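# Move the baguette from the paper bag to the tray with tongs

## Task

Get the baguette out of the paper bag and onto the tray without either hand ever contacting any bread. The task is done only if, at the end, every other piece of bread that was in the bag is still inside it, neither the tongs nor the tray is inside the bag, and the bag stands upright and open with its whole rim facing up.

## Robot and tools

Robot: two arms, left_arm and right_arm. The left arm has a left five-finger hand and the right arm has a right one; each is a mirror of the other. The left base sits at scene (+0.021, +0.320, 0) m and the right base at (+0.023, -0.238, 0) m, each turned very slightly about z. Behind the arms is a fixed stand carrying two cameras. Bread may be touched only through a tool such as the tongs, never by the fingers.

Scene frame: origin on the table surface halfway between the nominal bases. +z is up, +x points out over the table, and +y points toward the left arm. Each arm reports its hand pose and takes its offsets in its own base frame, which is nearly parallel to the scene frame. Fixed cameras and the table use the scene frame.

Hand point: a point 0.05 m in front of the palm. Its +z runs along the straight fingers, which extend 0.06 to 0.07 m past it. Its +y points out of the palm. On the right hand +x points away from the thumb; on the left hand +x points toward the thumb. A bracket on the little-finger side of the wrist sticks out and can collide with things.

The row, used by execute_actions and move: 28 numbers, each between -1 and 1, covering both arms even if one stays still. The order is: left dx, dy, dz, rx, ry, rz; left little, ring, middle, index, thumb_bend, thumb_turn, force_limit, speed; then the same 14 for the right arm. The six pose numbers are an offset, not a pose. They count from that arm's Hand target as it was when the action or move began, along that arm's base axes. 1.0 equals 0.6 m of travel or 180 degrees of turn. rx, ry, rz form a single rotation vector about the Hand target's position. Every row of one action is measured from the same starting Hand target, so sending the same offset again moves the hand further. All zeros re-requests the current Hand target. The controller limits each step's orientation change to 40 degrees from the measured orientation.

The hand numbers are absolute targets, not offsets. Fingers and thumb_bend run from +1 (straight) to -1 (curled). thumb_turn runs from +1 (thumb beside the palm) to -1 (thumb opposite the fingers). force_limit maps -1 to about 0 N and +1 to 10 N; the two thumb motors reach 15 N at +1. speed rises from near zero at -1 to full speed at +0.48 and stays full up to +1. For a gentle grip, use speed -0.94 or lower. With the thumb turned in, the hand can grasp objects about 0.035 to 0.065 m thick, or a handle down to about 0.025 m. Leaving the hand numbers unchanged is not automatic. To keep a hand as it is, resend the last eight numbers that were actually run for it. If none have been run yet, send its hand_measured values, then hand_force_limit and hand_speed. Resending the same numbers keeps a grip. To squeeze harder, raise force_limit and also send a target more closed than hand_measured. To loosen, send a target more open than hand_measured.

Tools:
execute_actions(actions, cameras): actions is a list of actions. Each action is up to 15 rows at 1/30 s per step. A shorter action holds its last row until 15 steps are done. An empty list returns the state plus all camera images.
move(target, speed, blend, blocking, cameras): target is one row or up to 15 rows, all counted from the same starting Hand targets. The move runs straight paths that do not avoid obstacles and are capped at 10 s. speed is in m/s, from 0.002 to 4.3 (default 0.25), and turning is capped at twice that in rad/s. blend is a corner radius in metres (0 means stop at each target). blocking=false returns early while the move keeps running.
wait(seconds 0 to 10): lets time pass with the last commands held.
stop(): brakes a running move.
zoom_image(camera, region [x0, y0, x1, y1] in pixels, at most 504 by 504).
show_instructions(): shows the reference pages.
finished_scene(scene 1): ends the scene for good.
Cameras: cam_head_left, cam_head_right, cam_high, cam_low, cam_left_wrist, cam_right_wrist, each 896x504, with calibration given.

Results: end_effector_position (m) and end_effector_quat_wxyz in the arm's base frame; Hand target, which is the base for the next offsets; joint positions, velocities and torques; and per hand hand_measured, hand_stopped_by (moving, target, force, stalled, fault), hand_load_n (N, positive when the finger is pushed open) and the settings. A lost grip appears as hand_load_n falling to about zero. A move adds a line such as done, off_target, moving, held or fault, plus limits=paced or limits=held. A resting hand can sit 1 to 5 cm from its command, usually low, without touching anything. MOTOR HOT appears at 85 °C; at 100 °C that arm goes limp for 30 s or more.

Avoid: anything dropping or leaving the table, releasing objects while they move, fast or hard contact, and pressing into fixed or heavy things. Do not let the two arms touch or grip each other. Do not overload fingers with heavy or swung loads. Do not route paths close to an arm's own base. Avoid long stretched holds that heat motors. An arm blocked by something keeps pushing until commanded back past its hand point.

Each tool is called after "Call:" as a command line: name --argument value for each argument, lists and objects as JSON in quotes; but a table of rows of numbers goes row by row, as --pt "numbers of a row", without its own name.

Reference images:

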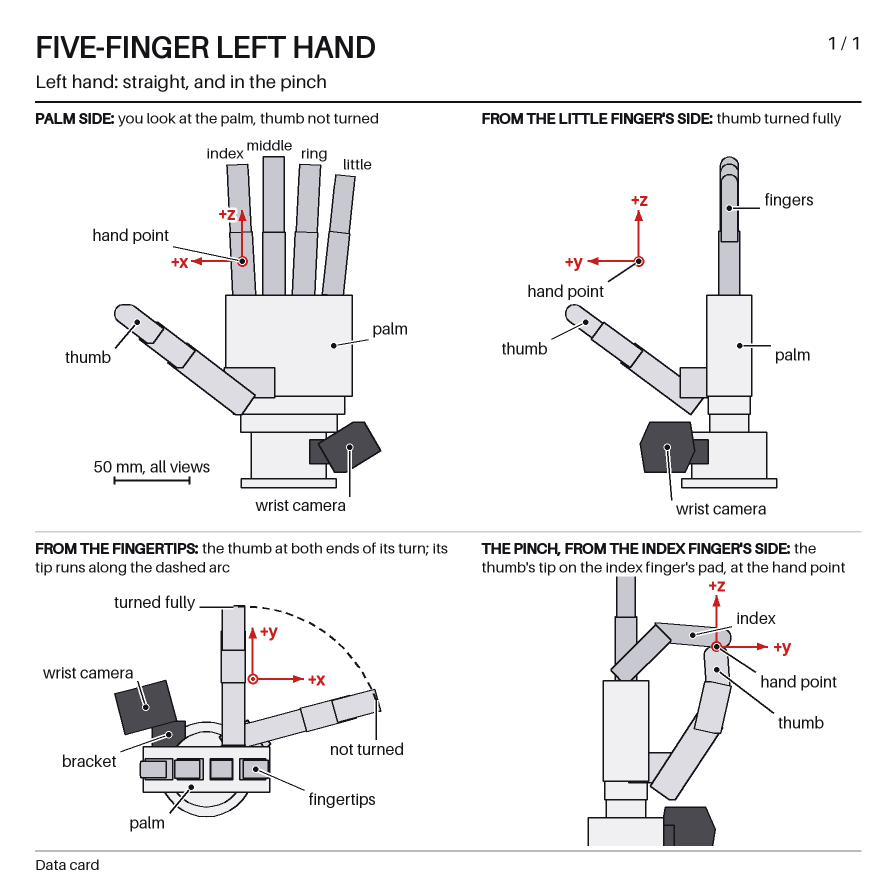

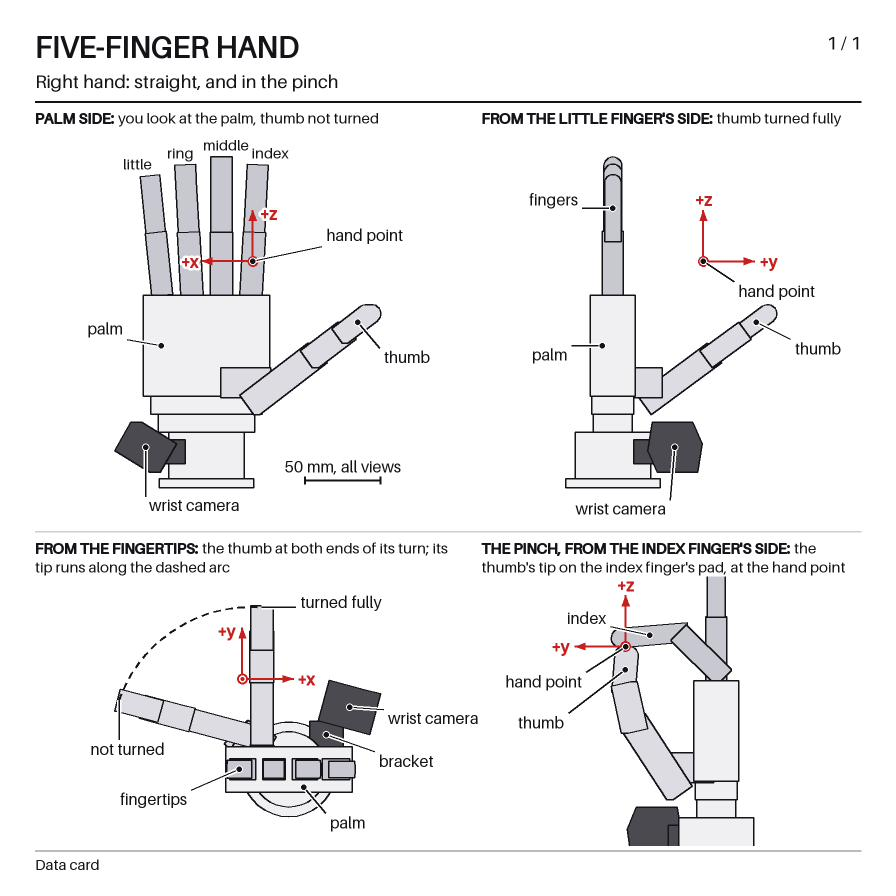

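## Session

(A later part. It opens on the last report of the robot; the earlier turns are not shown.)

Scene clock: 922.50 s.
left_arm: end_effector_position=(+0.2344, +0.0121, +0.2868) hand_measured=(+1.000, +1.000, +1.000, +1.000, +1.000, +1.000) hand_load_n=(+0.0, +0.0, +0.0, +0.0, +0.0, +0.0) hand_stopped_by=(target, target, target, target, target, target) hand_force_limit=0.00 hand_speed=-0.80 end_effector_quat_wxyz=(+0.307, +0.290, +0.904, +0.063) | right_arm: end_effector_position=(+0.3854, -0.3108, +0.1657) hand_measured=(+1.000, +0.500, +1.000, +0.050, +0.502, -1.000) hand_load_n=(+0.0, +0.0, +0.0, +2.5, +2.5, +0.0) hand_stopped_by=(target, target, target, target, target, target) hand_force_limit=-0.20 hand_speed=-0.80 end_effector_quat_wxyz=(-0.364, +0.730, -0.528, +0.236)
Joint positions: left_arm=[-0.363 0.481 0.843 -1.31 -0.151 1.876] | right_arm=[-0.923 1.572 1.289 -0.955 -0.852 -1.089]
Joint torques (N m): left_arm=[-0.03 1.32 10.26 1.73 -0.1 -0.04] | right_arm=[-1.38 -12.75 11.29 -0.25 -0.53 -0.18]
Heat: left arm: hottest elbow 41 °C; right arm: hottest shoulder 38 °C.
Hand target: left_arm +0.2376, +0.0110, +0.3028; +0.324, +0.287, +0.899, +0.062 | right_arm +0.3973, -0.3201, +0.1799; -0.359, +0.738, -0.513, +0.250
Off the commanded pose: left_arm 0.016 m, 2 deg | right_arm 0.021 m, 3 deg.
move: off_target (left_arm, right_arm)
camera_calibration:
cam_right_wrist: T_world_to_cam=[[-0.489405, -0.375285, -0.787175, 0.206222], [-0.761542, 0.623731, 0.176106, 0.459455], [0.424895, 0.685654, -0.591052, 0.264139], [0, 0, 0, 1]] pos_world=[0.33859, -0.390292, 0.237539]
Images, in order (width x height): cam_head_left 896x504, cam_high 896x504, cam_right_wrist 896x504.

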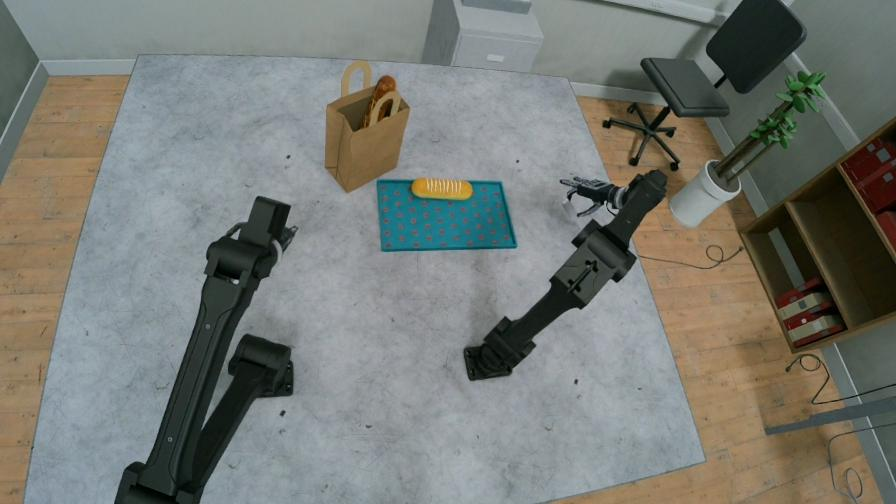

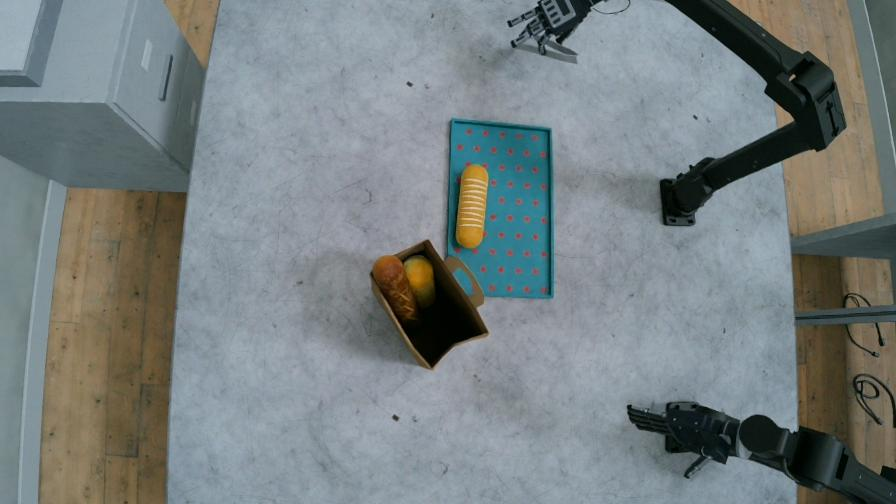

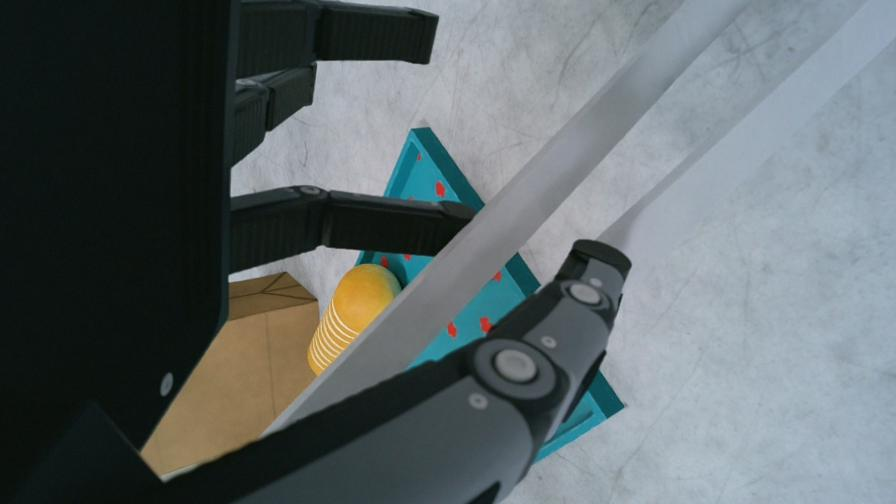

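Call:
move --pt "0 0 0 0 0 0 1 1 1 1 1 1 0 -0.8 0 0 -0.245 0 0 0 1 0.5 1 0.05 0.5 -1 -0.2 -0.8" --cameras '["cam_high","cam_right_wrist"]' --speed 0.05

Call:
zoom_image --camera "cam_high" --region '[400, 0, 620, 160]'

Scene clock: 936.20 s.
left_arm: end_effector_position=(+0.2344, +0.0121, +0.2868) hand_measured=(+1.000, +1.000, +1.000, +1.000, +1.000, +1.000) hand_load_n=(+0.0, +0.0, +0.0, +0.0, +0.0, +0.0) hand_stopped_by=(target, target, target, target, target, target) hand_force_limit=0.00 hand_speed=-0.80 end_effector_quat_wxyz=(+0.307, +0.290, +0.904, +0.063) | right_arm: end_effector_position=(+0.3930, -0.3210, +0.0386) hand_measured=(+1.000, +0.500, +1.000, +0.050, +0.502, -1.000) hand_load_n=(+0.0, +0.0, +0.0, +0.0, +0.0, +0.0) hand_stopped_by=(target, target, target, target, target, target) hand_force_limit=-0.20 hand_speed=-0.80 end_effector_quat_wxyz=(-0.360, +0.732, -0.522, +0.250)
Joint positions: left_arm=[-0.363 0.481 0.843 -1.31 -0.151 1.876] | right_arm=[-0.923 1.731 1.121 -0.598 -0.851 -1.09]
Joint torques (N m): left_arm=[0.03 1.38 10.3 1.74 -0.1 -0.05] | right_arm=[-1.32 -13.63 6.58 0.73 -0.54 -0.13]
Heat: left arm: hottest elbow 41 °C; right arm: hottest shoulder 38 °C.
Hand target: left_arm +0.2376, +0.0110, +0.3028; +0.324, +0.287, +0.899, +0.062 | right_arm +0.3972, -0.3201, +0.0329; -0.359, +0.738, -0.513, +0.250
Off the commanded pose: left_arm 0.016 m, 2 deg | right_arm 0.007 m, 1 deg.
move: off_target (left_arm)
camera_calibration:
cam_right_wrist: T_world_to_cam=[[-0.474696, -0.395666, -0.786201, 0.0937152], [-0.765009, 0.627191, 0.146259, 0.497684], [0.435229, 0.67088, -0.600413, 0.184387], [0, 0, 0, 1]] pos_world=[0.344968, -0.398765, 0.111597]
Images, in order (width x height): cam_high 896x504, cam_right_wrist 896x504.

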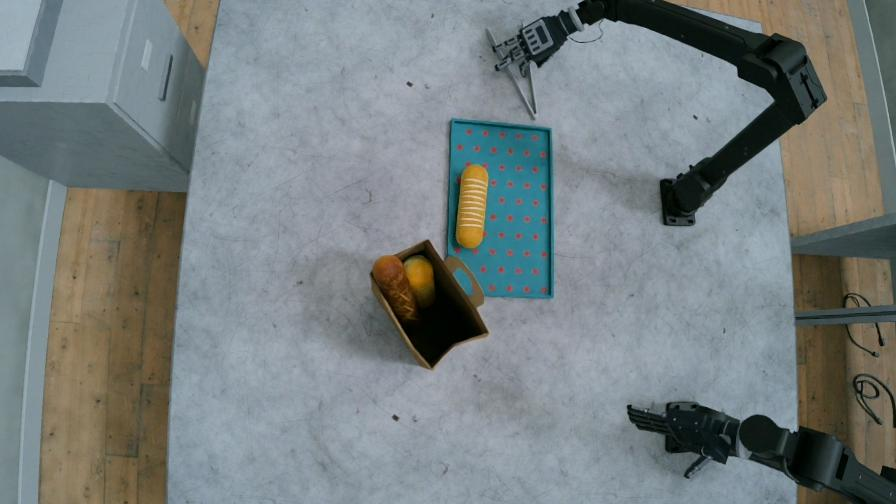

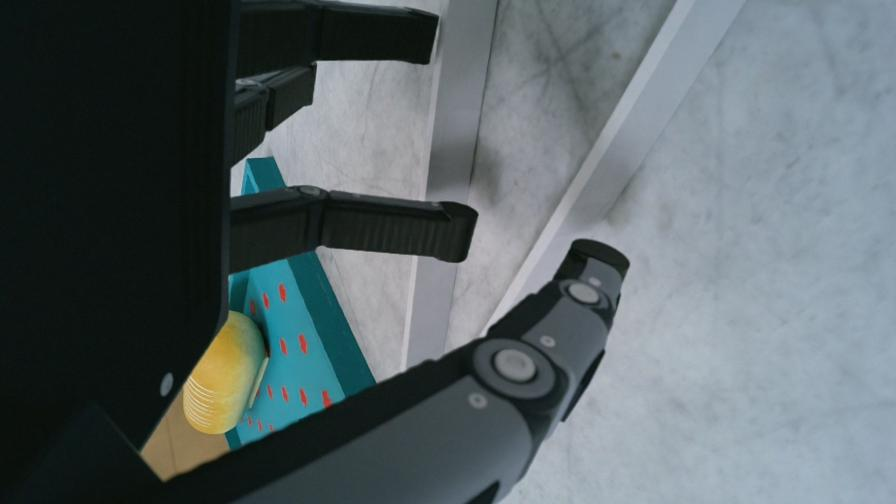

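Scaled by 2.291 from the camera's 896x504 image, which has a finer 1280x720 frame.

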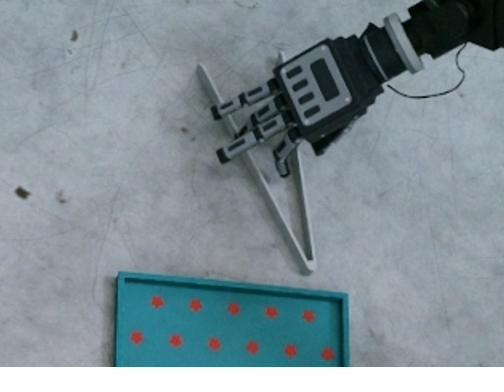

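Call:
move --pt "0 0 0 0 0 0 1 1 1 1 1 1 0 -0.8 0 0 0.04 0 0 0 1 0.5 1 0.3 0.9 -1 -0.2 -0.3" --pt "0 0 0 0 0 0 1 1 1 1 1 1 0 -0.8 0.038 -0.008 0.04 0 0 -0.022 1 0.5 1 0.5 1 -1 -0.2 -0.3" --pt "0 0 0 0 0 0 1 1 1 1 1 1 0 -0.8 0.038 -0.008 -0.02 0 0 -0.022 1 0.5 1 0.5 1 -1 -0.2 -0.3" --cameras '["cam_high","cam_right_wrist"]' --speed 0.06

Call:
zoom_image --camera "cam_high" --region '[400, 0, 620, 160]'

Scene clock: 953.40 s.
left_arm: end_effector_position=(+0.2344, +0.0121, +0.2868) hand_measured=(+1.000, +1.000, +1.000, +1.000, +1.000, +1.000) hand_load_n=(+0.0, +0.0, +0.0, +0.0, +0.0, +0.0) hand_stopped_by=(target, target, target, target, target, target) hand_force_limit=0.00 hand_speed=-0.80 end_effector_quat_wxyz=(+0.307, +0.290, +0.904, +0.063) | right_arm: end_effector_position=(+0.4159, -0.3270, +0.0257) hand_measured=(+1.000, +0.500, +1.000, +0.500, +1.000, -1.000) hand_load_n=(+0.0, +0.0, +0.0, +0.0, +0.0, +0.0) hand_stopped_by=(target, target, target, target, target, target) hand_force_limit=-0.20 hand_speed=-0.30 end_effector_quat_wxyz=(-0.349, +0.721, -0.536, +0.266)
Joint positions: left_arm=[-0.363 0.481 0.843 -1.31 -0.151 1.876] | right_arm=[-0.891 1.762 1.116 -0.463 -0.812 -0.982]
Joint torques (N m): left_arm=[0.03 1.32 10.22 1.73 -0.11 -0.05] | right_arm=[-1.44 -13.51 6.49 0.81 -0.44 0.17]
Heat: left arm: hottest elbow 41 °C; right arm: hottest shoulder 38 °C.
Hand target: left_arm +0.2376, +0.0110, +0.3028; +0.324, +0.287, +0.899, +0.062 | right_arm +0.4200, -0.3249, +0.0209; -0.350, +0.720, -0.539, +0.263
Off the commanded pose: left_arm 0.016 m, 2 deg | right_arm 0.007 m, 1 deg.
move: off_target (left_arm); target 2's new numbers were sent with right_arm's hand 0.022 m and 2 deg from that target
camera_calibration:
cam_right_wrist: T_world_to_cam=[[-0.489305, -0.385821, -0.782127, 0.101241], [-0.733338, 0.667406, 0.129553, 0.521211], [0.472012, 0.636954, -0.609503, 0.144405], [0, 0, 0, 1]] pos_world=[0.363601, -0.400779, 0.0996741]
Images, in order (width x height): cam_high 896x504, cam_right_wrist 896x504.

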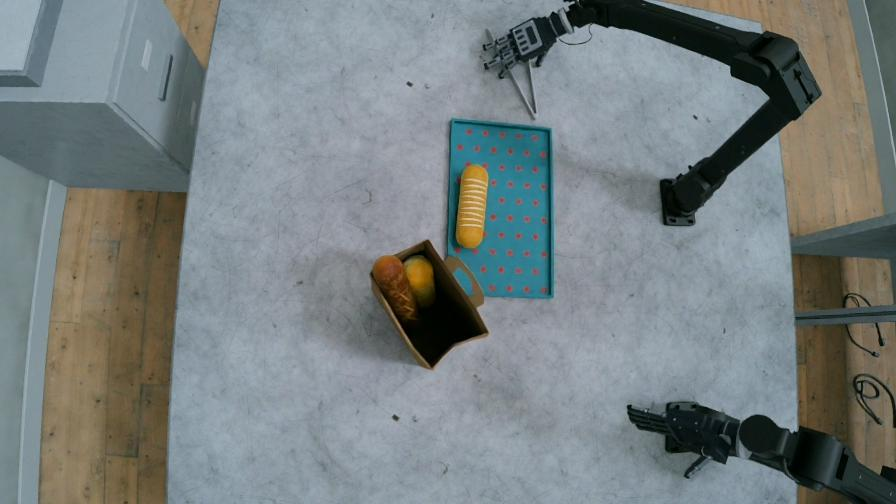

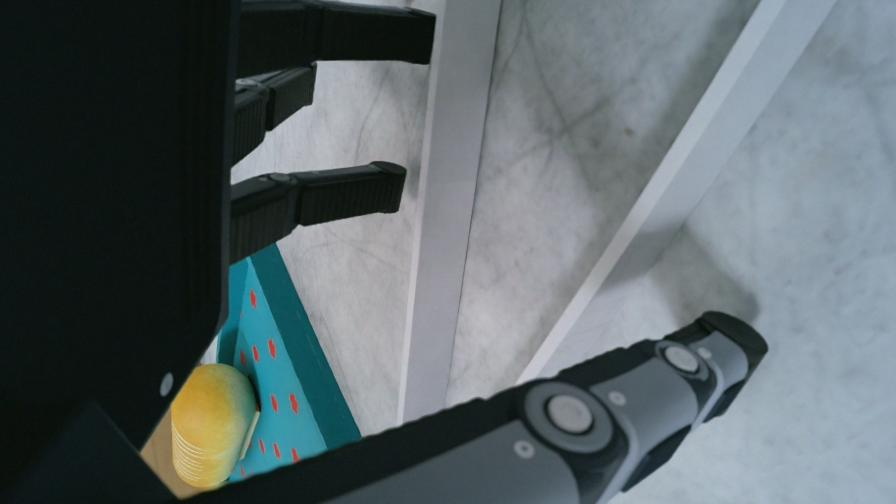

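Scaled by 2.291 from the camera's 896x504 image, which has a finer 1280x720 frame.

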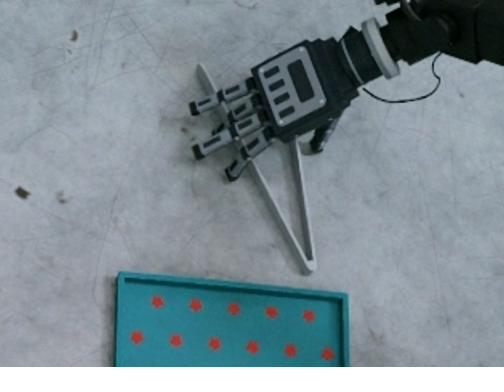

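Call:
move --pt "0 0 0 0 0 0 1 1 1 1 1 1 0 -0.8 0.0 0.0 -0.012 0 0 0 1 0.45 1 0.45 0.8 -1 -0.7 -0.6" --cameras '[]' --speed 0.05

Call:
move --pt "0 0 0 0 0 0 1 1 1 1 1 1 0 -0.8 0.0 0.0 0.0 0 0 0 1 0.2 1 0.2 0.6 -1 -0.7 -0.8" --cameras '["cam_high","cam_right_wrist"]' --speed 0.05

Call:
zoom_image --camera "cam_high" --region '[400, 0, 620, 160]'

Scene clock: 957.10 s.
left_arm: end_effector_position=(+0.2344, +0.0121, +0.2868) hand_measured=(+1.000, +1.000, +1.000, +1.000, +1.000, +1.000) hand_load_n=(+0.0, +0.0, +0.0, +0.0, +0.0, +0.0) hand_stopped_by=(target, target, target, target, target, target) hand_force_limit=0.00 hand_speed=-0.80 end_effector_quat_wxyz=(+0.307, +0.290, +0.904, +0.063) | right_arm: end_effector_position=(+0.4167, -0.3278, +0.0205) hand_measured=(+1.000, +0.450, +1.000, +0.450, +0.800, -1.000) hand_load_n=(-0.5, +0.0, +0.0, +0.0, +0.0, +0.0) hand_stopped_by=(target, target, target, target, target, target) hand_force_limit=-0.70 hand_speed=-0.60 end_effector_quat_wxyz=(-0.348, +0.721, -0.536, +0.267)
Joint positions: left_arm=[-0.363 0.481 0.843 -1.31 -0.151 1.876] | right_arm=[-0.891 1.772 1.111 -0.444 -0.812 -0.98]
Joint torques (N m): left_arm=[0.03 1.32 10.25 1.74 -0.11 -0.04] | right_arm=[-1.26 -13.57 6.58 0.83 -0.43 0.16]
Heat: left arm: hottest elbow 41 °C; right arm: hottest shoulder 37 °C.
Hand target: left_arm +0.2376, +0.0110, +0.3028; +0.324, +0.287, +0.899, +0.062 | right_arm +0.4200, -0.3249, +0.0136; -0.350, +0.720, -0.539, +0.263
Off the commanded pose: left_arm 0.016 m, 2 deg | right_arm 0.008 m, 1 deg.
move: off_target (left_arm)
No camera images: "cameras" was empty.

Scene clock: 958.07 s.
left_arm: end_effector_position=(+0.2344, +0.0121, +0.2868) hand_measured=(+1.000, +1.000, +1.000, +1.000, +1.000, +1.000) hand_load_n=(+0.0, +0.0, +0.0, +0.0, +0.0, +0.0) hand_stopped_by=(target, target, target, target, target, target) hand_force_limit=0.00 hand_speed=-0.80 end_effector_quat_wxyz=(+0.307, +0.290, +0.904, +0.063) | right_arm: end_effector_position=(+0.4189, -0.3270, +0.0212) hand_measured=(+1.000, +0.360, +1.000, +0.304, +0.600, -1.000) hand_load_n=(+0.0, +0.5, +0.0, +0.5, +0.5, +0.0) hand_stopped_by=(target, force, target, force, target, target) hand_force_limit=-0.70 hand_speed=-0.80 end_effector_quat_wxyz=(-0.350, +0.722, -0.533, +0.269)
Joint positions: left_arm=[-0.363 0.481 0.843 -1.31 -0.151 1.876] | right_arm=[-0.888 1.772 1.111 -0.438 -0.816 -0.979]
Joint torques (N m): left_arm=[0.15 1.38 10.29 1.74 -0.1 -0.04] | right_arm=[-1.55 -13.57 6.42 0.62 -0.32 0.14]
Heat: left arm: hottest elbow 41 °C; right arm: hottest shoulder 37 °C.
Hand target: left_arm +0.2376, +0.0110, +0.3028; +0.324, +0.287, +0.899, +0.062 | right_arm +0.4200, -0.3248, +0.0136; -0.351, +0.720, -0.539, +0.263
Off the commanded pose: left_arm 0.016 m, 2 deg | right_arm 0.008 m, 1 deg.
move: off_target (left_arm)
camera_calibration:
cam_right_wrist: T_world_to_cam=[[-0.481626, -0.390317, -0.784659, 0.0945163], [-0.736257, 0.66585, 0.1207, 0.524854], [0.475354, 0.635843, -0.608064, 0.138549], [0, 0, 0, 1]] pos_world=[0.366089, -0.400678, 0.0950598]
Images, in order (width x height): cam_high 896x504, cam_right_wrist 896x504.

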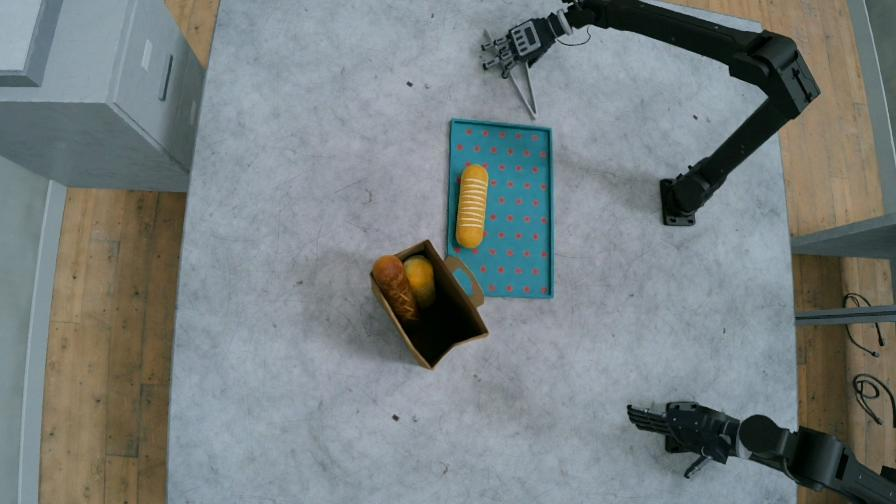

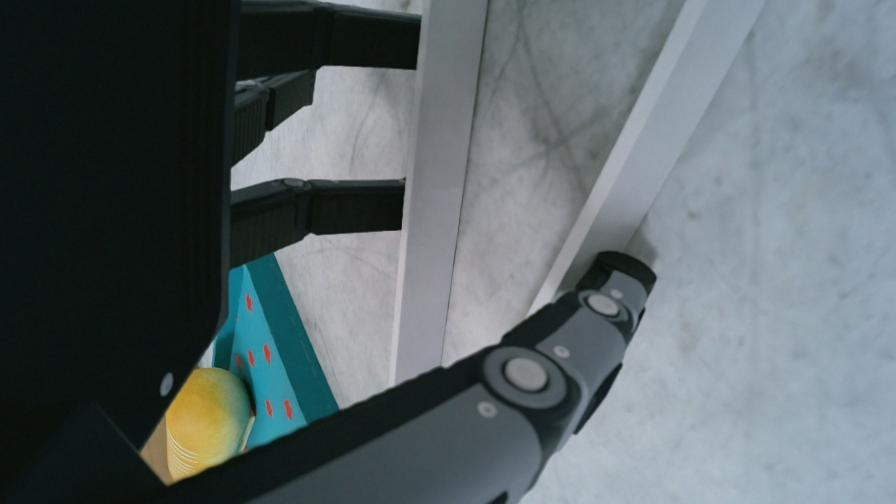

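Scaled by 2.291 from the camera's 896x504 image, which has a finer 1280x720 frame.

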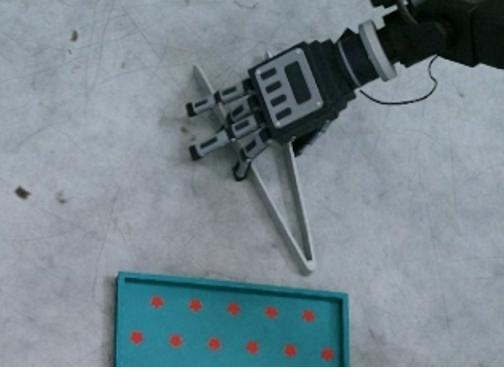

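Call:
move --pt "0 0 0 0 0 0 1 1 1 1 1 1 0 -0.8 0.0 0.0 0.0 0 0 0 1 0.2 1 0.13 0.58 -1 -0.5 -0.85" --cameras '[]' --speed 0.05

Call:
move --pt "0 0 0 0 0 0 1 1 1 1 1 1 0 -0.8 0.0 0.0 0.0 0 0 0 1 0.18 1 0.10 0.58 -1 -0.5 -0.85" --cameras '["cam_high","cam_right_wrist"]' --speed 0.05

Call:
zoom_image --camera "cam_high" --region '[400, 0, 620, 160]'

Scene clock: 961.50 s.
left_arm: end_effector_position=(+0.2344, +0.0121, +0.2868) hand_measured=(+1.000, +1.000, +1.000, +1.000, +1.000, +1.000) hand_load_n=(+0.0, +0.0, +0.0, +0.0, +0.0, +0.0) hand_stopped_by=(target, target, target, target, target, target) hand_force_limit=0.00 hand_speed=-0.80 end_effector_quat_wxyz=(+0.307, +0.290, +0.904, +0.063) | right_arm: end_effector_position=(+0.4201, -0.3256, +0.0215) hand_measured=(+1.000, +0.360, +1.000, +0.130, +0.580, -1.000) hand_load_n=(+0.0, +0.0, +0.0, +2.0, +1.0, +0.0) hand_stopped_by=(target, force, target, target, target, target) hand_force_limit=-0.50 hand_speed=-0.85 end_effector_quat_wxyz=(-0.351, +0.721, -0.533, +0.269)
Joint positions: left_arm=[-0.363 0.481 0.843 -1.31 -0.151 1.876] | right_arm=[-0.885 1.772 1.111 -0.437 -0.818 -0.975]
Joint torques (N m): left_arm=[0.09 1.32 10.26 1.74 -0.1 -0.04] | right_arm=[-1.9 -13.74 6.42 0.57 -0.24 0.11]
Heat: left arm: hottest elbow 41 °C; right arm: hottest shoulder 37 °C.
Hand target: left_arm +0.2376, +0.0110, +0.3028; +0.324, +0.287, +0.899, +0.062 | right_arm +0.4201, -0.3248, +0.0136; -0.351, +0.720, -0.539, +0.263
Off the commanded pose: left_arm 0.016 m, 2 deg | right_arm 0.008 m, 1 deg.
move: off_target (left_arm)
No camera images: "cameras" was empty.

Scene clock: 962.20 s.
left_arm: end_effector_position=(+0.2344, +0.0121, +0.2868) hand_measured=(+1.000, +1.000, +1.000, +1.000, +1.000, +1.000) hand_load_n=(+0.0, +0.0, +0.0, +0.0, +0.0, +0.0) hand_stopped_by=(target, target, target, target, target, target) hand_force_limit=0.00 hand_speed=-0.80 end_effector_quat_wxyz=(+0.307, +0.290, +0.904, +0.063) | right_arm: end_effector_position=(+0.4209, -0.3254, +0.0218) hand_measured=(+1.000, +0.180, +1.000, +0.100, +0.580, -1.000) hand_load_n=(+0.0, +1.5, +0.0, +1.5, +1.5, -0.5) hand_stopped_by=(target, target, target, target, target, target) hand_force_limit=-0.50 hand_speed=-0.85 end_effector_quat_wxyz=(-0.352, +0.722, -0.532, +0.270)
Joint positions: left_arm=[-0.363 0.481 0.843 -1.31 -0.151 1.876] | right_arm=[-0.884 1.772 1.111 -0.435 -0.819 -0.975]
Joint torques (N m): left_arm=[0.09 1.38 10.26 1.74 -0.1 -0.04] | right_arm=[-1.96 -13.68 6.38 0.5 -0.19 0.1]
Heat: left arm: hottest elbow 41 °C; right arm: hottest shoulder 37 °C.
Hand target: left_arm +0.2376, +0.0110, +0.3028; +0.324, +0.287, +0.899, +0.062 | right_arm +0.4200, -0.3249, +0.0136; -0.350, +0.720, -0.539, +0.263
Off the commanded pose: left_arm 0.016 m, 2 deg | right_arm 0.008 m, 1 deg.
move: off_target (left_arm)
camera_calibration:
cam_right_wrist: T_world_to_cam=[[-0.477469, -0.390863, -0.786924, 0.0946818], [-0.738938, 0.66319, 0.118949, 0.525516], [0.475388, 0.638283, -0.605477, 0.137674], [0, 0, 0, 1]] pos_world=[0.368083, -0.399384, 0.0953562]
Images, in order (width x height): cam_high 896x504, cam_right_wrist 896x504.

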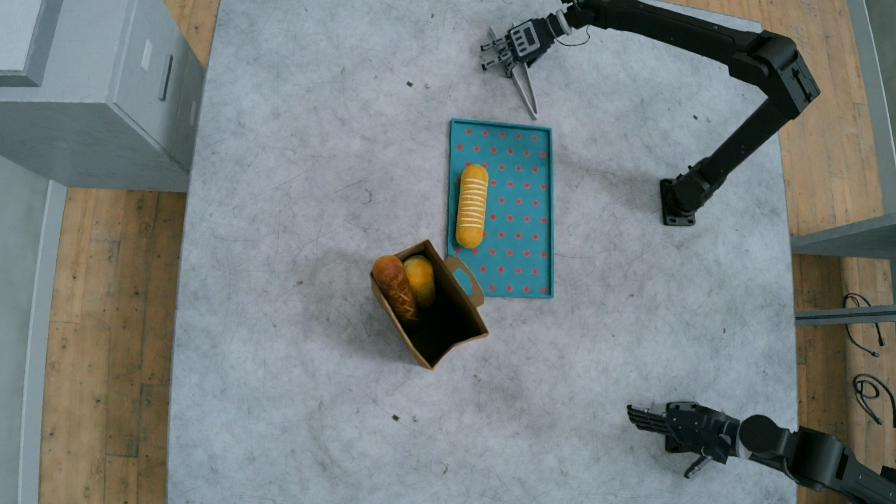

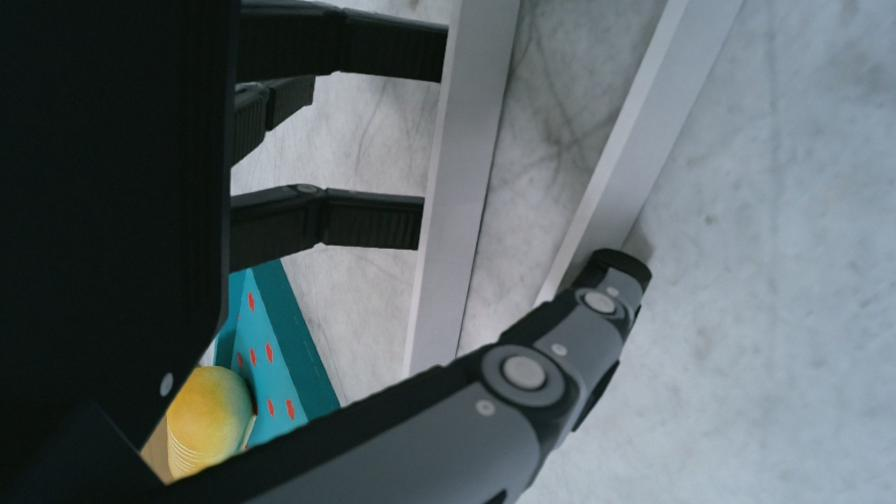

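Scaled by 2.291 from the camera's 896x504 image, which has a finer 1280x720 frame.

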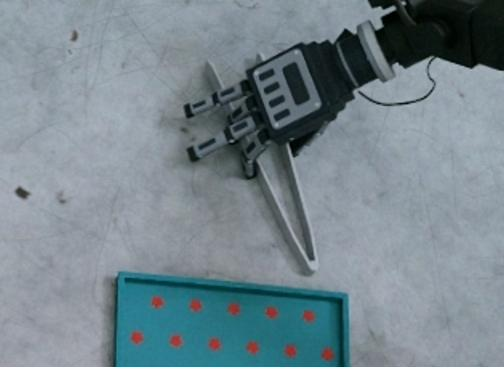

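Call:
move --pt "0 0 0 0 0 0 1 1 1 1 1 1 0 -0.8 0.0 0.0 0.0 0 0 0 1 0.18 1 0.08 0.52 -1 -0.3 -0.85" --cameras '[]' --speed 0.05

Call:
move --pt "0 0 0 0 0 0 1 1 1 1 1 1 0 -0.8 0.0 0.0 0.25 0 0 0 1 0.18 1 0.08 0.52 -1 -0.3 -0.85" --cameras '["cam_right_wrist","cam_head_left"]' --speed 0.07

Scene clock: 966.03 s.
left_arm: end_effector_position=(+0.2344, +0.0121, +0.2868) hand_measured=(+1.000, +1.000, +1.000, +1.000, +1.000, +1.000) hand_load_n=(+0.0, +0.5, +0.0, +0.0, -0.5, +0.0) hand_stopped_by=(target, target, target, target, target, target) hand_force_limit=0.00 hand_speed=-0.80 end_effector_quat_wxyz=(+0.307, +0.290, +0.904, +0.063) | right_arm: end_effector_position=(+0.4209, -0.3254, +0.0218) hand_measured=(+1.000, +0.180, +1.000, +0.080, +0.522, -1.000) hand_load_n=(+0.0, +1.5, +0.0, +2.0, +2.0, -1.0) hand_stopped_by=(target, target, target, target, target, target) hand_force_limit=-0.30 hand_speed=-0.85 end_effector_quat_wxyz=(-0.352, +0.722, -0.532, +0.270)
Joint positions: left_arm=[-0.363 0.481 0.843 -1.31 -0.151 1.876] | right_arm=[-0.884 1.772 1.111 -0.435 -0.819 -0.975]
Joint torques (N m): left_arm=[0.09 1.38 10.28 1.76 -0.11 -0.04] | right_arm=[-2.02 -13.63 6.45 0.49 -0.18 0.11]
Heat: left arm: hottest elbow 41 °C; right arm: hottest shoulder 37 °C.
Hand target: left_arm +0.2376, +0.0110, +0.3028; +0.324, +0.287, +0.899, +0.062 | right_arm +0.4200, -0.3249, +0.0136; -0.350, +0.720, -0.539, +0.263
Off the commanded pose: left_arm 0.016 m, 2 deg | right_arm 0.008 m, 1 deg.
move: off_target (left_arm)
No camera images: "cameras" was empty.

Scene clock: 968.80 s.
left_arm: end_effector_position=(+0.2344, +0.0121, +0.2868) hand_measured=(+1.000, +1.000, +1.000, +1.000, +1.000, +1.000) hand_load_n=(+0.0, +0.0, +0.0, +0.0, +0.0, +0.0) hand_stopped_by=(target, target, target, target, target, target) hand_force_limit=0.00 hand_speed=-0.80 end_effector_quat_wxyz=(+0.307, +0.290, +0.904, +0.063) | right_arm: end_effector_position=(+0.4100, -0.3141, +0.1384) hand_measured=(+1.000, +0.180, +1.000, +0.080, +0.522, -1.000) hand_load_n=(+0.0, +0.0, +0.0, +2.0, +1.5, +0.0) hand_stopped_by=(target, target, target, target, target, target) hand_force_limit=-0.30 hand_speed=-0.85 end_effector_quat_wxyz=(-0.355, +0.719, -0.547, +0.242)
Joint positions: left_arm=[-0.363 0.481 0.843 -1.31 -0.151 1.876] | right_arm=[-0.884 1.614 1.261 -0.806 -0.811 -0.975]
Joint torques (N m): left_arm=[-0.03 1.32 10.26 1.76 -0.11 -0.04] | right_arm=[-2.08 -14.97 11.11 -0.08 -0.51 0.12]
Heat: left arm: hottest elbow 41 °C; right arm: hottest shoulder 37 °C.
Hand target: left_arm +0.2376, +0.0110, +0.3028; +0.324, +0.287, +0.899, +0.062 | right_arm +0.4200, -0.3249, +0.1637; -0.350, +0.720, -0.539, +0.263
Off the commanded pose: left_arm 0.016 m, 2 deg | right_arm 0.029 m, 3 deg.
move: off_target (left_arm, right_arm)
camera_calibration:
cam_right_wrist: T_world_to_cam=[[-0.514664, -0.354336, -0.780748, 0.21156], [-0.729733, 0.659088, 0.181914, 0.482362], [0.450123, 0.663362, -0.597779, 0.223366], [0, 0, 0, 1]] pos_world=[0.360336, -0.391129, 0.21095]
Images, in order (width x height): cam_head_left 896x504, cam_right_wrist 896x504.

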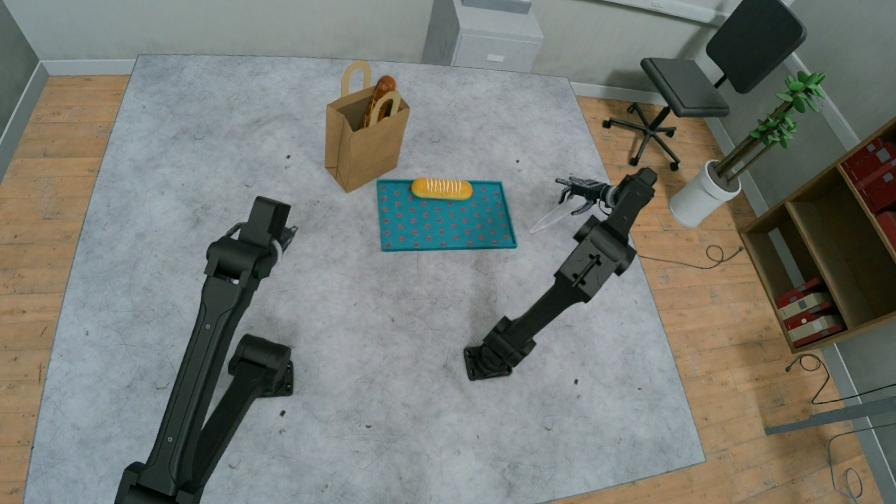

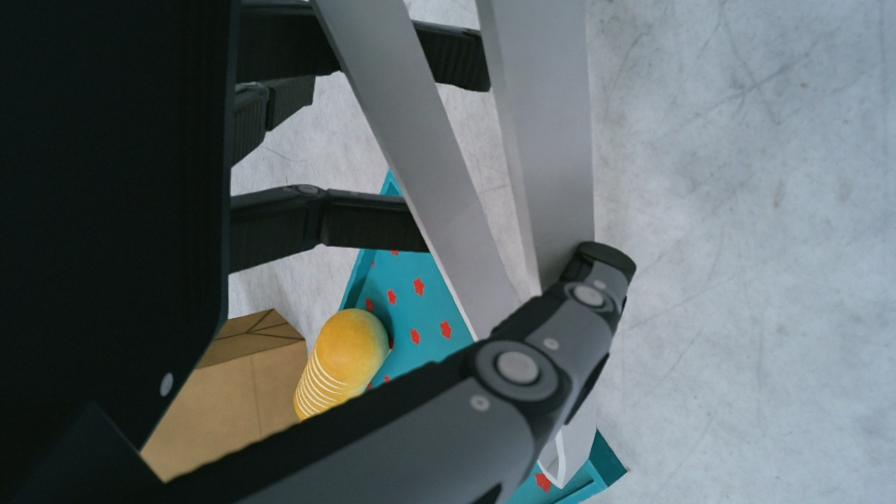

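Call:
move --pt "0 0 0 0 0 0 1 1 1 1 1 1 0 -0.8 0.0 0.0 -0.23 0 0 0 1 0.3 1 0.08 0.52 -1 -0.3 -0.85" --cameras '[]' --speed 0.06

Call:
move --pt "0 0 0 0 0 0 1 1 1 1 1 1 0 -0.8 0.0 0.0 -0.02 0 0 0 1 0.5 1 0.4 0.8 -1 -0.3 -0.6" --cameras '["cam_right_wrist","cam_high"]' --speed 0.05

Call:
zoom_image --camera "cam_high" --region '[400, 0, 620, 160]'

Scene clock: 978.20 s.
left_arm: end_effector_position=(+0.2344, +0.0121, +0.2868) hand_measured=(+1.000, +1.000, +1.000, +1.000, +1.000, +1.000) hand_load_n=(+0.0, +0.0, +0.0, +0.0, +0.0, +0.0) hand_stopped_by=(target, target, target, target, target, target) hand_force_limit=0.00 hand_speed=-0.80 end_effector_quat_wxyz=(+0.307, +0.290, +0.904, +0.063) | right_arm: end_effector_position=(+0.4173, -0.3230, +0.0282) hand_measured=(+1.000, +0.300, +1.000, +0.080, +0.522, -1.000) hand_load_n=(+0.5, +0.0, +0.0, +2.0, +1.5, -0.5) hand_stopped_by=(target, target, target, target, target, target) hand_force_limit=-0.30 hand_speed=-0.85 end_effector_quat_wxyz=(-0.350, +0.721, -0.537, +0.261)
Joint positions: left_arm=[-0.363 0.481 0.843 -1.31 -0.151 1.876] | right_arm=[-0.884 1.758 1.119 -0.475 -0.811 -0.975]
Joint torques (N m): left_arm=[0.15 1.32 10.28 1.76 -0.1 -0.04] | right_arm=[-2.02 -13.86 6.79 0.84 -0.49 0.1]
Heat: left arm: hottest elbow 41 °C; right arm: hottest shoulder 37 °C.
Hand target: left_arm +0.2376, +0.0110, +0.3028; +0.324, +0.287, +0.899, +0.062 | right_arm +0.4200, -0.3248, +0.0257; -0.350, +0.720, -0.539, +0.263
Off the commanded pose: left_arm 0.016 m, 2 deg | right_arm 0.004 m, 0 deg.
move: off_target (left_arm)
No camera images: "cameras" was empty.

Scene clock: 979.07 s.
left_arm: end_effector_position=(+0.2344, +0.0121, +0.2868) hand_measured=(+1.000, +1.000, +1.000, +1.000, +1.000, +1.000) hand_load_n=(+0.0, +0.0, +0.0, +0.0, +0.0, +0.0) hand_stopped_by=(target, target, target, target, target, target) hand_force_limit=0.00 hand_speed=-0.80 end_effector_quat_wxyz=(+0.307, +0.290, +0.904, +0.063) | right_arm: end_effector_position=(+0.4187, -0.3245, +0.0206) hand_measured=(+1.000, +0.500, +1.000, +0.400, +0.800, -1.000) hand_load_n=(+0.0, +0.0, -0.5, -0.5, +0.0, +0.0) hand_stopped_by=(target, target, target, target, target, target) hand_force_limit=-0.30 hand_speed=-0.60 end_effector_quat_wxyz=(-0.350, +0.722, -0.535, +0.265)
Joint positions: left_arm=[-0.363 0.481 0.843 -1.31 -0.151 1.876] | right_arm=[-0.884 1.771 1.111 -0.445 -0.812 -0.975]
Joint torques (N m): left_arm=[0.09 1.32 10.25 1.73 -0.11 -0.04] | right_arm=[-1.73 -13.57 6.39 0.87 -0.45 0.11]
Heat: left arm: hottest elbow 41 °C; right arm: hottest shoulder 37 °C.
Hand target: left_arm +0.2376, +0.0110, +0.3028; +0.324, +0.287, +0.899, +0.062 | right_arm +0.4199, -0.3248, +0.0136; -0.350, +0.720, -0.539, +0.263
Off the commanded pose: left_arm 0.016 m, 2 deg | right_arm 0.007 m, 1 deg.
move: off_target (left_arm)
camera_calibration:
cam_right_wrist: T_world_to_cam=[[-0.487362, -0.386338, -0.783084, 0.0986581], [-0.735446, 0.665075, 0.129596, 0.522457], [0.470742, 0.639076, -0.608263, 0.139618], [0, 0, 0, 1]] pos_world=[0.366597, -0.398584, 0.0944737]
Images, in order (width x height): cam_high 896x504, cam_right_wrist 896x504.

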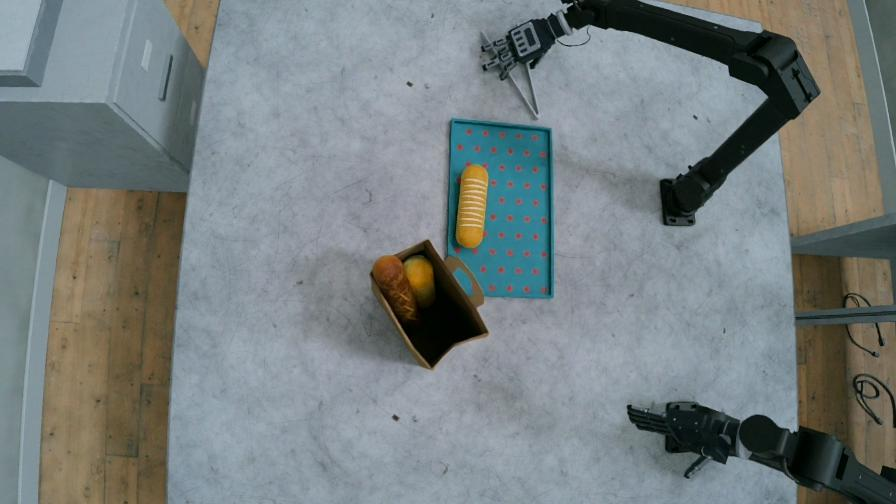

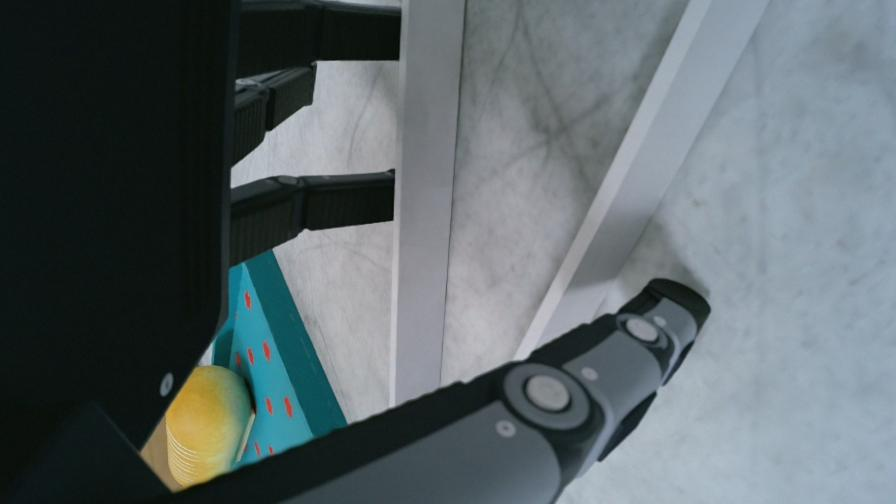

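Scaled by 2.291 from the camera's 896x504 image, which has a finer 1280x720 frame.

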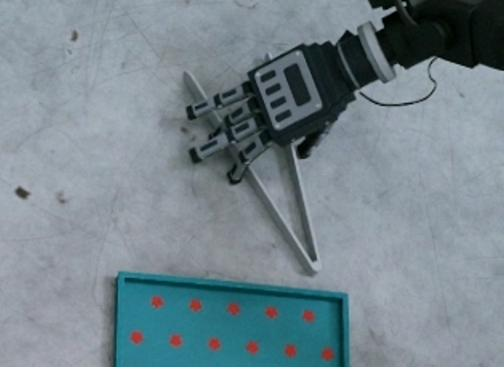

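Call:
move --pt "0 0 0 0 0 0 1 1 1 1 1 1 0 -0.8 -0.007 0.024 0.0 0 0 0 1 0.5 1 0.45 0.8 -1 -0.3 -0.6" --cameras '[]' --speed 0.05

Call:
move --pt "0 0 0 0 0 0 1 1 1 1 1 1 0 -0.8 0 0 0.0 0 0 0 1 0.2 1 0.15 0.6 -1 -0.4 -0.8" --cameras '["cam_right_wrist"]' --speed 0.05

Scene clock: 986.63 s.
left_arm: end_effector_position=(+0.2344, +0.0121, +0.2868) hand_measured=(+1.000, +1.000, +1.000, +1.000, +1.000, +1.000) hand_load_n=(+0.0, +0.0, +0.0, +0.0, +0.0, +0.0) hand_stopped_by=(target, target, target, target, target, target) hand_force_limit=0.00 hand_speed=-0.80 end_effector_quat_wxyz=(+0.307, +0.290, +0.904, +0.063) | right_arm: end_effector_position=(+0.4175, -0.3218, +0.0200) hand_measured=(+1.000, +0.500, +1.000, +0.450, +0.800, -1.000) hand_load_n=(+0.0, +0.0, +0.0, +0.5, -1.0, -2.5) hand_stopped_by=(target, target, target, target, target, target) hand_force_limit=-0.30 hand_speed=-0.60 end_effector_quat_wxyz=(-0.347, +0.723, -0.531, +0.276)
Joint positions: left_arm=[-0.363 0.481 0.843 -1.31 -0.151 1.876] | right_arm=[-0.882 1.755 1.082 -0.405 -0.809 -0.971]
Joint torques (N m): left_arm=[0.03 1.32 10.28 1.73 -0.11 -0.04] | right_arm=[-1.08 -14.8 5.09 0.4 -0.33 0.22]
Heat: left arm: hottest elbow 41 °C; right arm: hottest shoulder 37 °C.
Hand target: left_arm +0.2376, +0.0110, +0.3028; +0.324, +0.287, +0.899, +0.062 | right_arm +0.4158, -0.3105, +0.0136; -0.350, +0.720, -0.539, +0.263
Off the commanded pose: left_arm 0.016 m, 2 deg | right_arm 0.013 m, 2 deg.
move: off_target (left_arm, right_arm)
No camera images: "cameras" was empty.

Scene clock: 987.60 s.
left_arm: end_effector_position=(+0.2344, +0.0121, +0.2868) hand_measured=(+1.000, +1.000, +1.000, +1.000, +1.000, +1.000) hand_load_n=(+0.0, +0.0, +0.0, +0.0, +0.5, +0.0) hand_stopped_by=(target, target, target, target, target, target) hand_force_limit=0.00 hand_speed=-0.80 end_effector_quat_wxyz=(+0.307, +0.290, +0.904, +0.063) | right_arm: end_effector_position=(+0.4206, -0.3159, +0.0208) hand_measured=(+1.000, +0.200, +1.000, +0.150, +0.600, -1.000) hand_load_n=(-0.5, +3.0, +0.0, +0.0, +1.0, +1.0) hand_stopped_by=(target, target, target, target, target, target) hand_force_limit=-0.40 hand_speed=-0.80 end_effector_quat_wxyz=(-0.351, +0.723, -0.529, +0.273)
Joint positions: left_arm=[-0.363 0.481 0.843 -1.31 -0.151 1.876] | right_arm=[-0.872 1.754 1.079 -0.403 -0.814 -0.964]
Joint torques (N m): left_arm=[-0.03 1.32 10.24 1.76 -0.11 -0.04] | right_arm=[-1.9 -14.21 5.27 0.31 -0.13 0.15]
Heat: left arm: hottest elbow 41 °C; right arm: hottest shoulder 37 °C.
Hand target: left_arm +0.2376, +0.0110, +0.3028; +0.324, +0.287, +0.899, +0.062 | right_arm +0.4157, -0.3104, +0.0136; -0.350, +0.720, -0.539, +0.263
Off the commanded pose: left_arm 0.016 m, 2 deg | right_arm 0.010 m, 2 deg.
move: off_target (left_arm)
camera_calibration:
cam_right_wrist: T_world_to_cam=[[-0.472391, -0.397257, -0.786787, 0.0933485], [-0.741133, 0.662179, 0.110639, 0.519942], [0.477042, 0.635378, -0.607228, 0.12948], [0, 0, 0, 1]] pos_world=[0.367675, -0.38948, 0.0945438]
Images, in order (width x height): cam_right_wrist 896x504.

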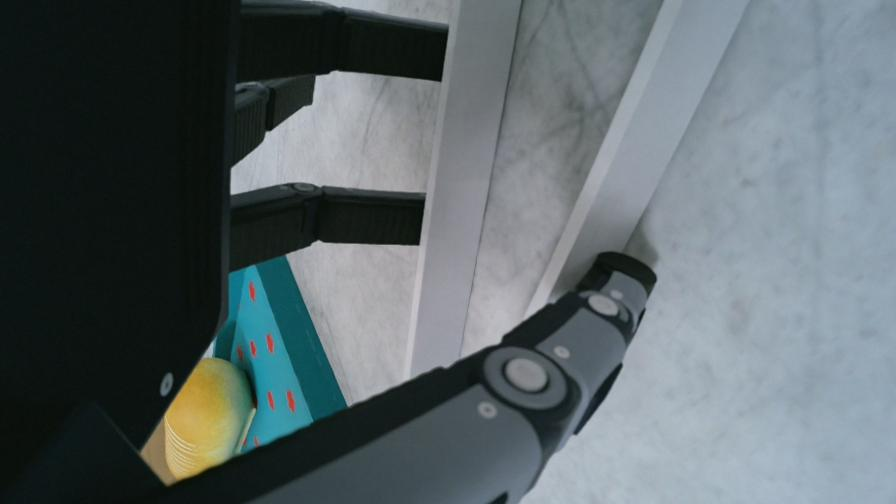

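Call:
move --pt "0 0 0 0 0 0 1 1 1 1 1 1 0 -0.8 0 0.008 0.0 0 0 0 1 0.22 1 0.05 0.6 -1 -0.6 -0.85" --cameras '[]' --speed 0.05

Call:
move --pt "0 0 0 0 0 0 1 1 1 1 1 1 0 -0.8 0 0 0.0 0 0 0 1 0.22 1 0.05 0.5 -1 -0.3 -0.85" --cameras '["cam_right_wrist"]' --speed 0.05

Scene clock: 992.93 s.
left_arm: end_effector_position=(+0.2344, +0.0121, +0.2868) hand_measured=(+1.000, +1.000, +1.000, +1.000, +1.000, +1.000) hand_load_n=(+0.0, +0.0, +0.0, +0.0, +0.0, +0.0) hand_stopped_by=(target, target, target, target, target, target) hand_force_limit=0.00 hand_speed=-0.80 end_effector_quat_wxyz=(+0.307, +0.290, +0.904, +0.063) | right_arm: end_effector_position=(+0.4196, -0.3152, +0.0208) hand_measured=(+1.000, +0.220, +1.000, +0.050, +0.602, -1.000) hand_load_n=(+0.0, +1.5, +0.0, +1.5, +1.5, -0.5) hand_stopped_by=(target, force, target, target, target, target) hand_force_limit=-0.60 hand_speed=-0.85 end_effector_quat_wxyz=(-0.349, +0.724, -0.528, +0.277)
Joint positions: left_arm=[-0.363 0.481 0.843 -1.31 -0.151 1.876] | right_arm=[-0.872 1.747 1.069 -0.391 -0.811 -0.963]
Joint torques (N m): left_arm=[0.03 1.32 10.29 1.74 -0.11 -0.05] | right_arm=[-1.49 -14.39 4.97 0.36 -0.15 0.24]
Heat: left arm: hottest elbow 41 °C; right arm: hottest shoulder 37 °C.
Hand target: left_arm +0.2376, +0.0110, +0.3028; +0.324, +0.287, +0.899, +0.062 | right_arm +0.4158, -0.3055, +0.0136; -0.350, +0.720, -0.539, +0.263
Off the commanded pose: left_arm 0.016 m, 2 deg | right_arm 0.013 m, 2 deg.
move: off_target (left_arm, right_arm)
No camera images: "cameras" was empty.

Scene clock: 993.67 s.
left_arm: end_effector_position=(+0.2344, +0.0121, +0.2868) hand_measured=(+1.000, +1.000, +1.000, +1.000, +1.000, +1.000) hand_load_n=(+0.0, +0.0, +0.0, +0.0, +0.0, +0.0) hand_stopped_by=(target, target, target, target, target, target) hand_force_limit=0.00 hand_speed=-0.80 end_effector_quat_wxyz=(+0.307, +0.290, +0.904, +0.063) | right_arm: end_effector_position=(+0.4197, -0.3152, +0.0209) hand_measured=(+1.000, +0.220, +1.000, +0.050, +0.502, -1.000) hand_load_n=(+0.0, +1.5, +0.0, +2.0, +2.0, -0.5) hand_stopped_by=(target, force, target, target, target, target) hand_force_limit=-0.30 hand_speed=-0.85 end_effector_quat_wxyz=(-0.349, +0.724, -0.528, +0.277)
Joint positions: left_arm=[-0.363 0.481 0.843 -1.31 -0.151 1.876] | right_arm=[-0.872 1.747 1.069 -0.391 -0.811 -0.963]
Joint torques (N m): left_arm=[-0.03 1.38 10.26 1.78 -0.11 -0.04] | right_arm=[-1.44 -14.45 5.11 0.24 -0.13 0.23]
Heat: left arm: hottest elbow 41 °C; right arm: hottest shoulder 37 °C.
Hand target: left_arm +0.2376, +0.0110, +0.3028; +0.324, +0.287, +0.899, +0.062 | right_arm +0.4158, -0.3056, +0.0136; -0.350, +0.720, -0.539, +0.263
Off the commanded pose: left_arm 0.016 m, 2 deg | right_arm 0.013 m, 2 deg.
move: off_target (left_arm, right_arm)
camera_calibration:
cam_right_wrist: T_world_to_cam=[[-0.469907, -0.403337, -0.78518, 0.0902931], [-0.74071, 0.664005, 0.102202, 0.5194], [0.480142, 0.629616, -0.610776, 0.126591], [0, 0, 0, 1]] pos_world=[0.366372, -0.38817, 0.0951317]
Images, in order (width x height): cam_right_wrist 896x504.

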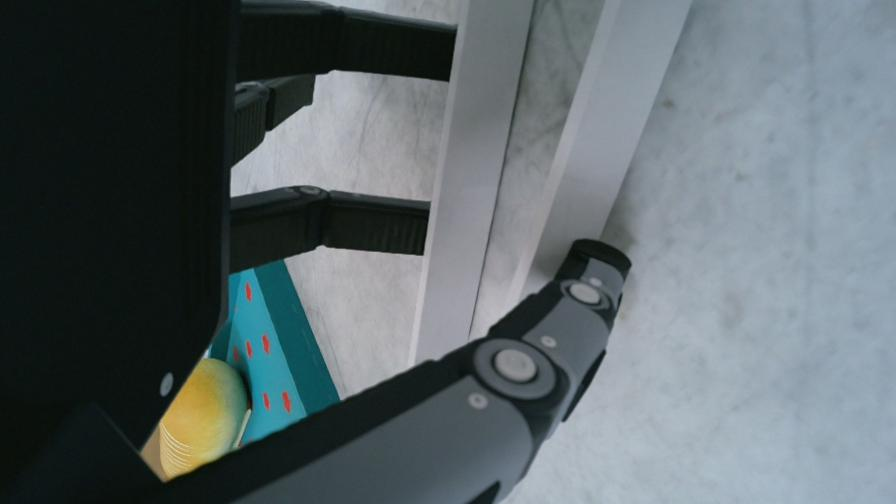

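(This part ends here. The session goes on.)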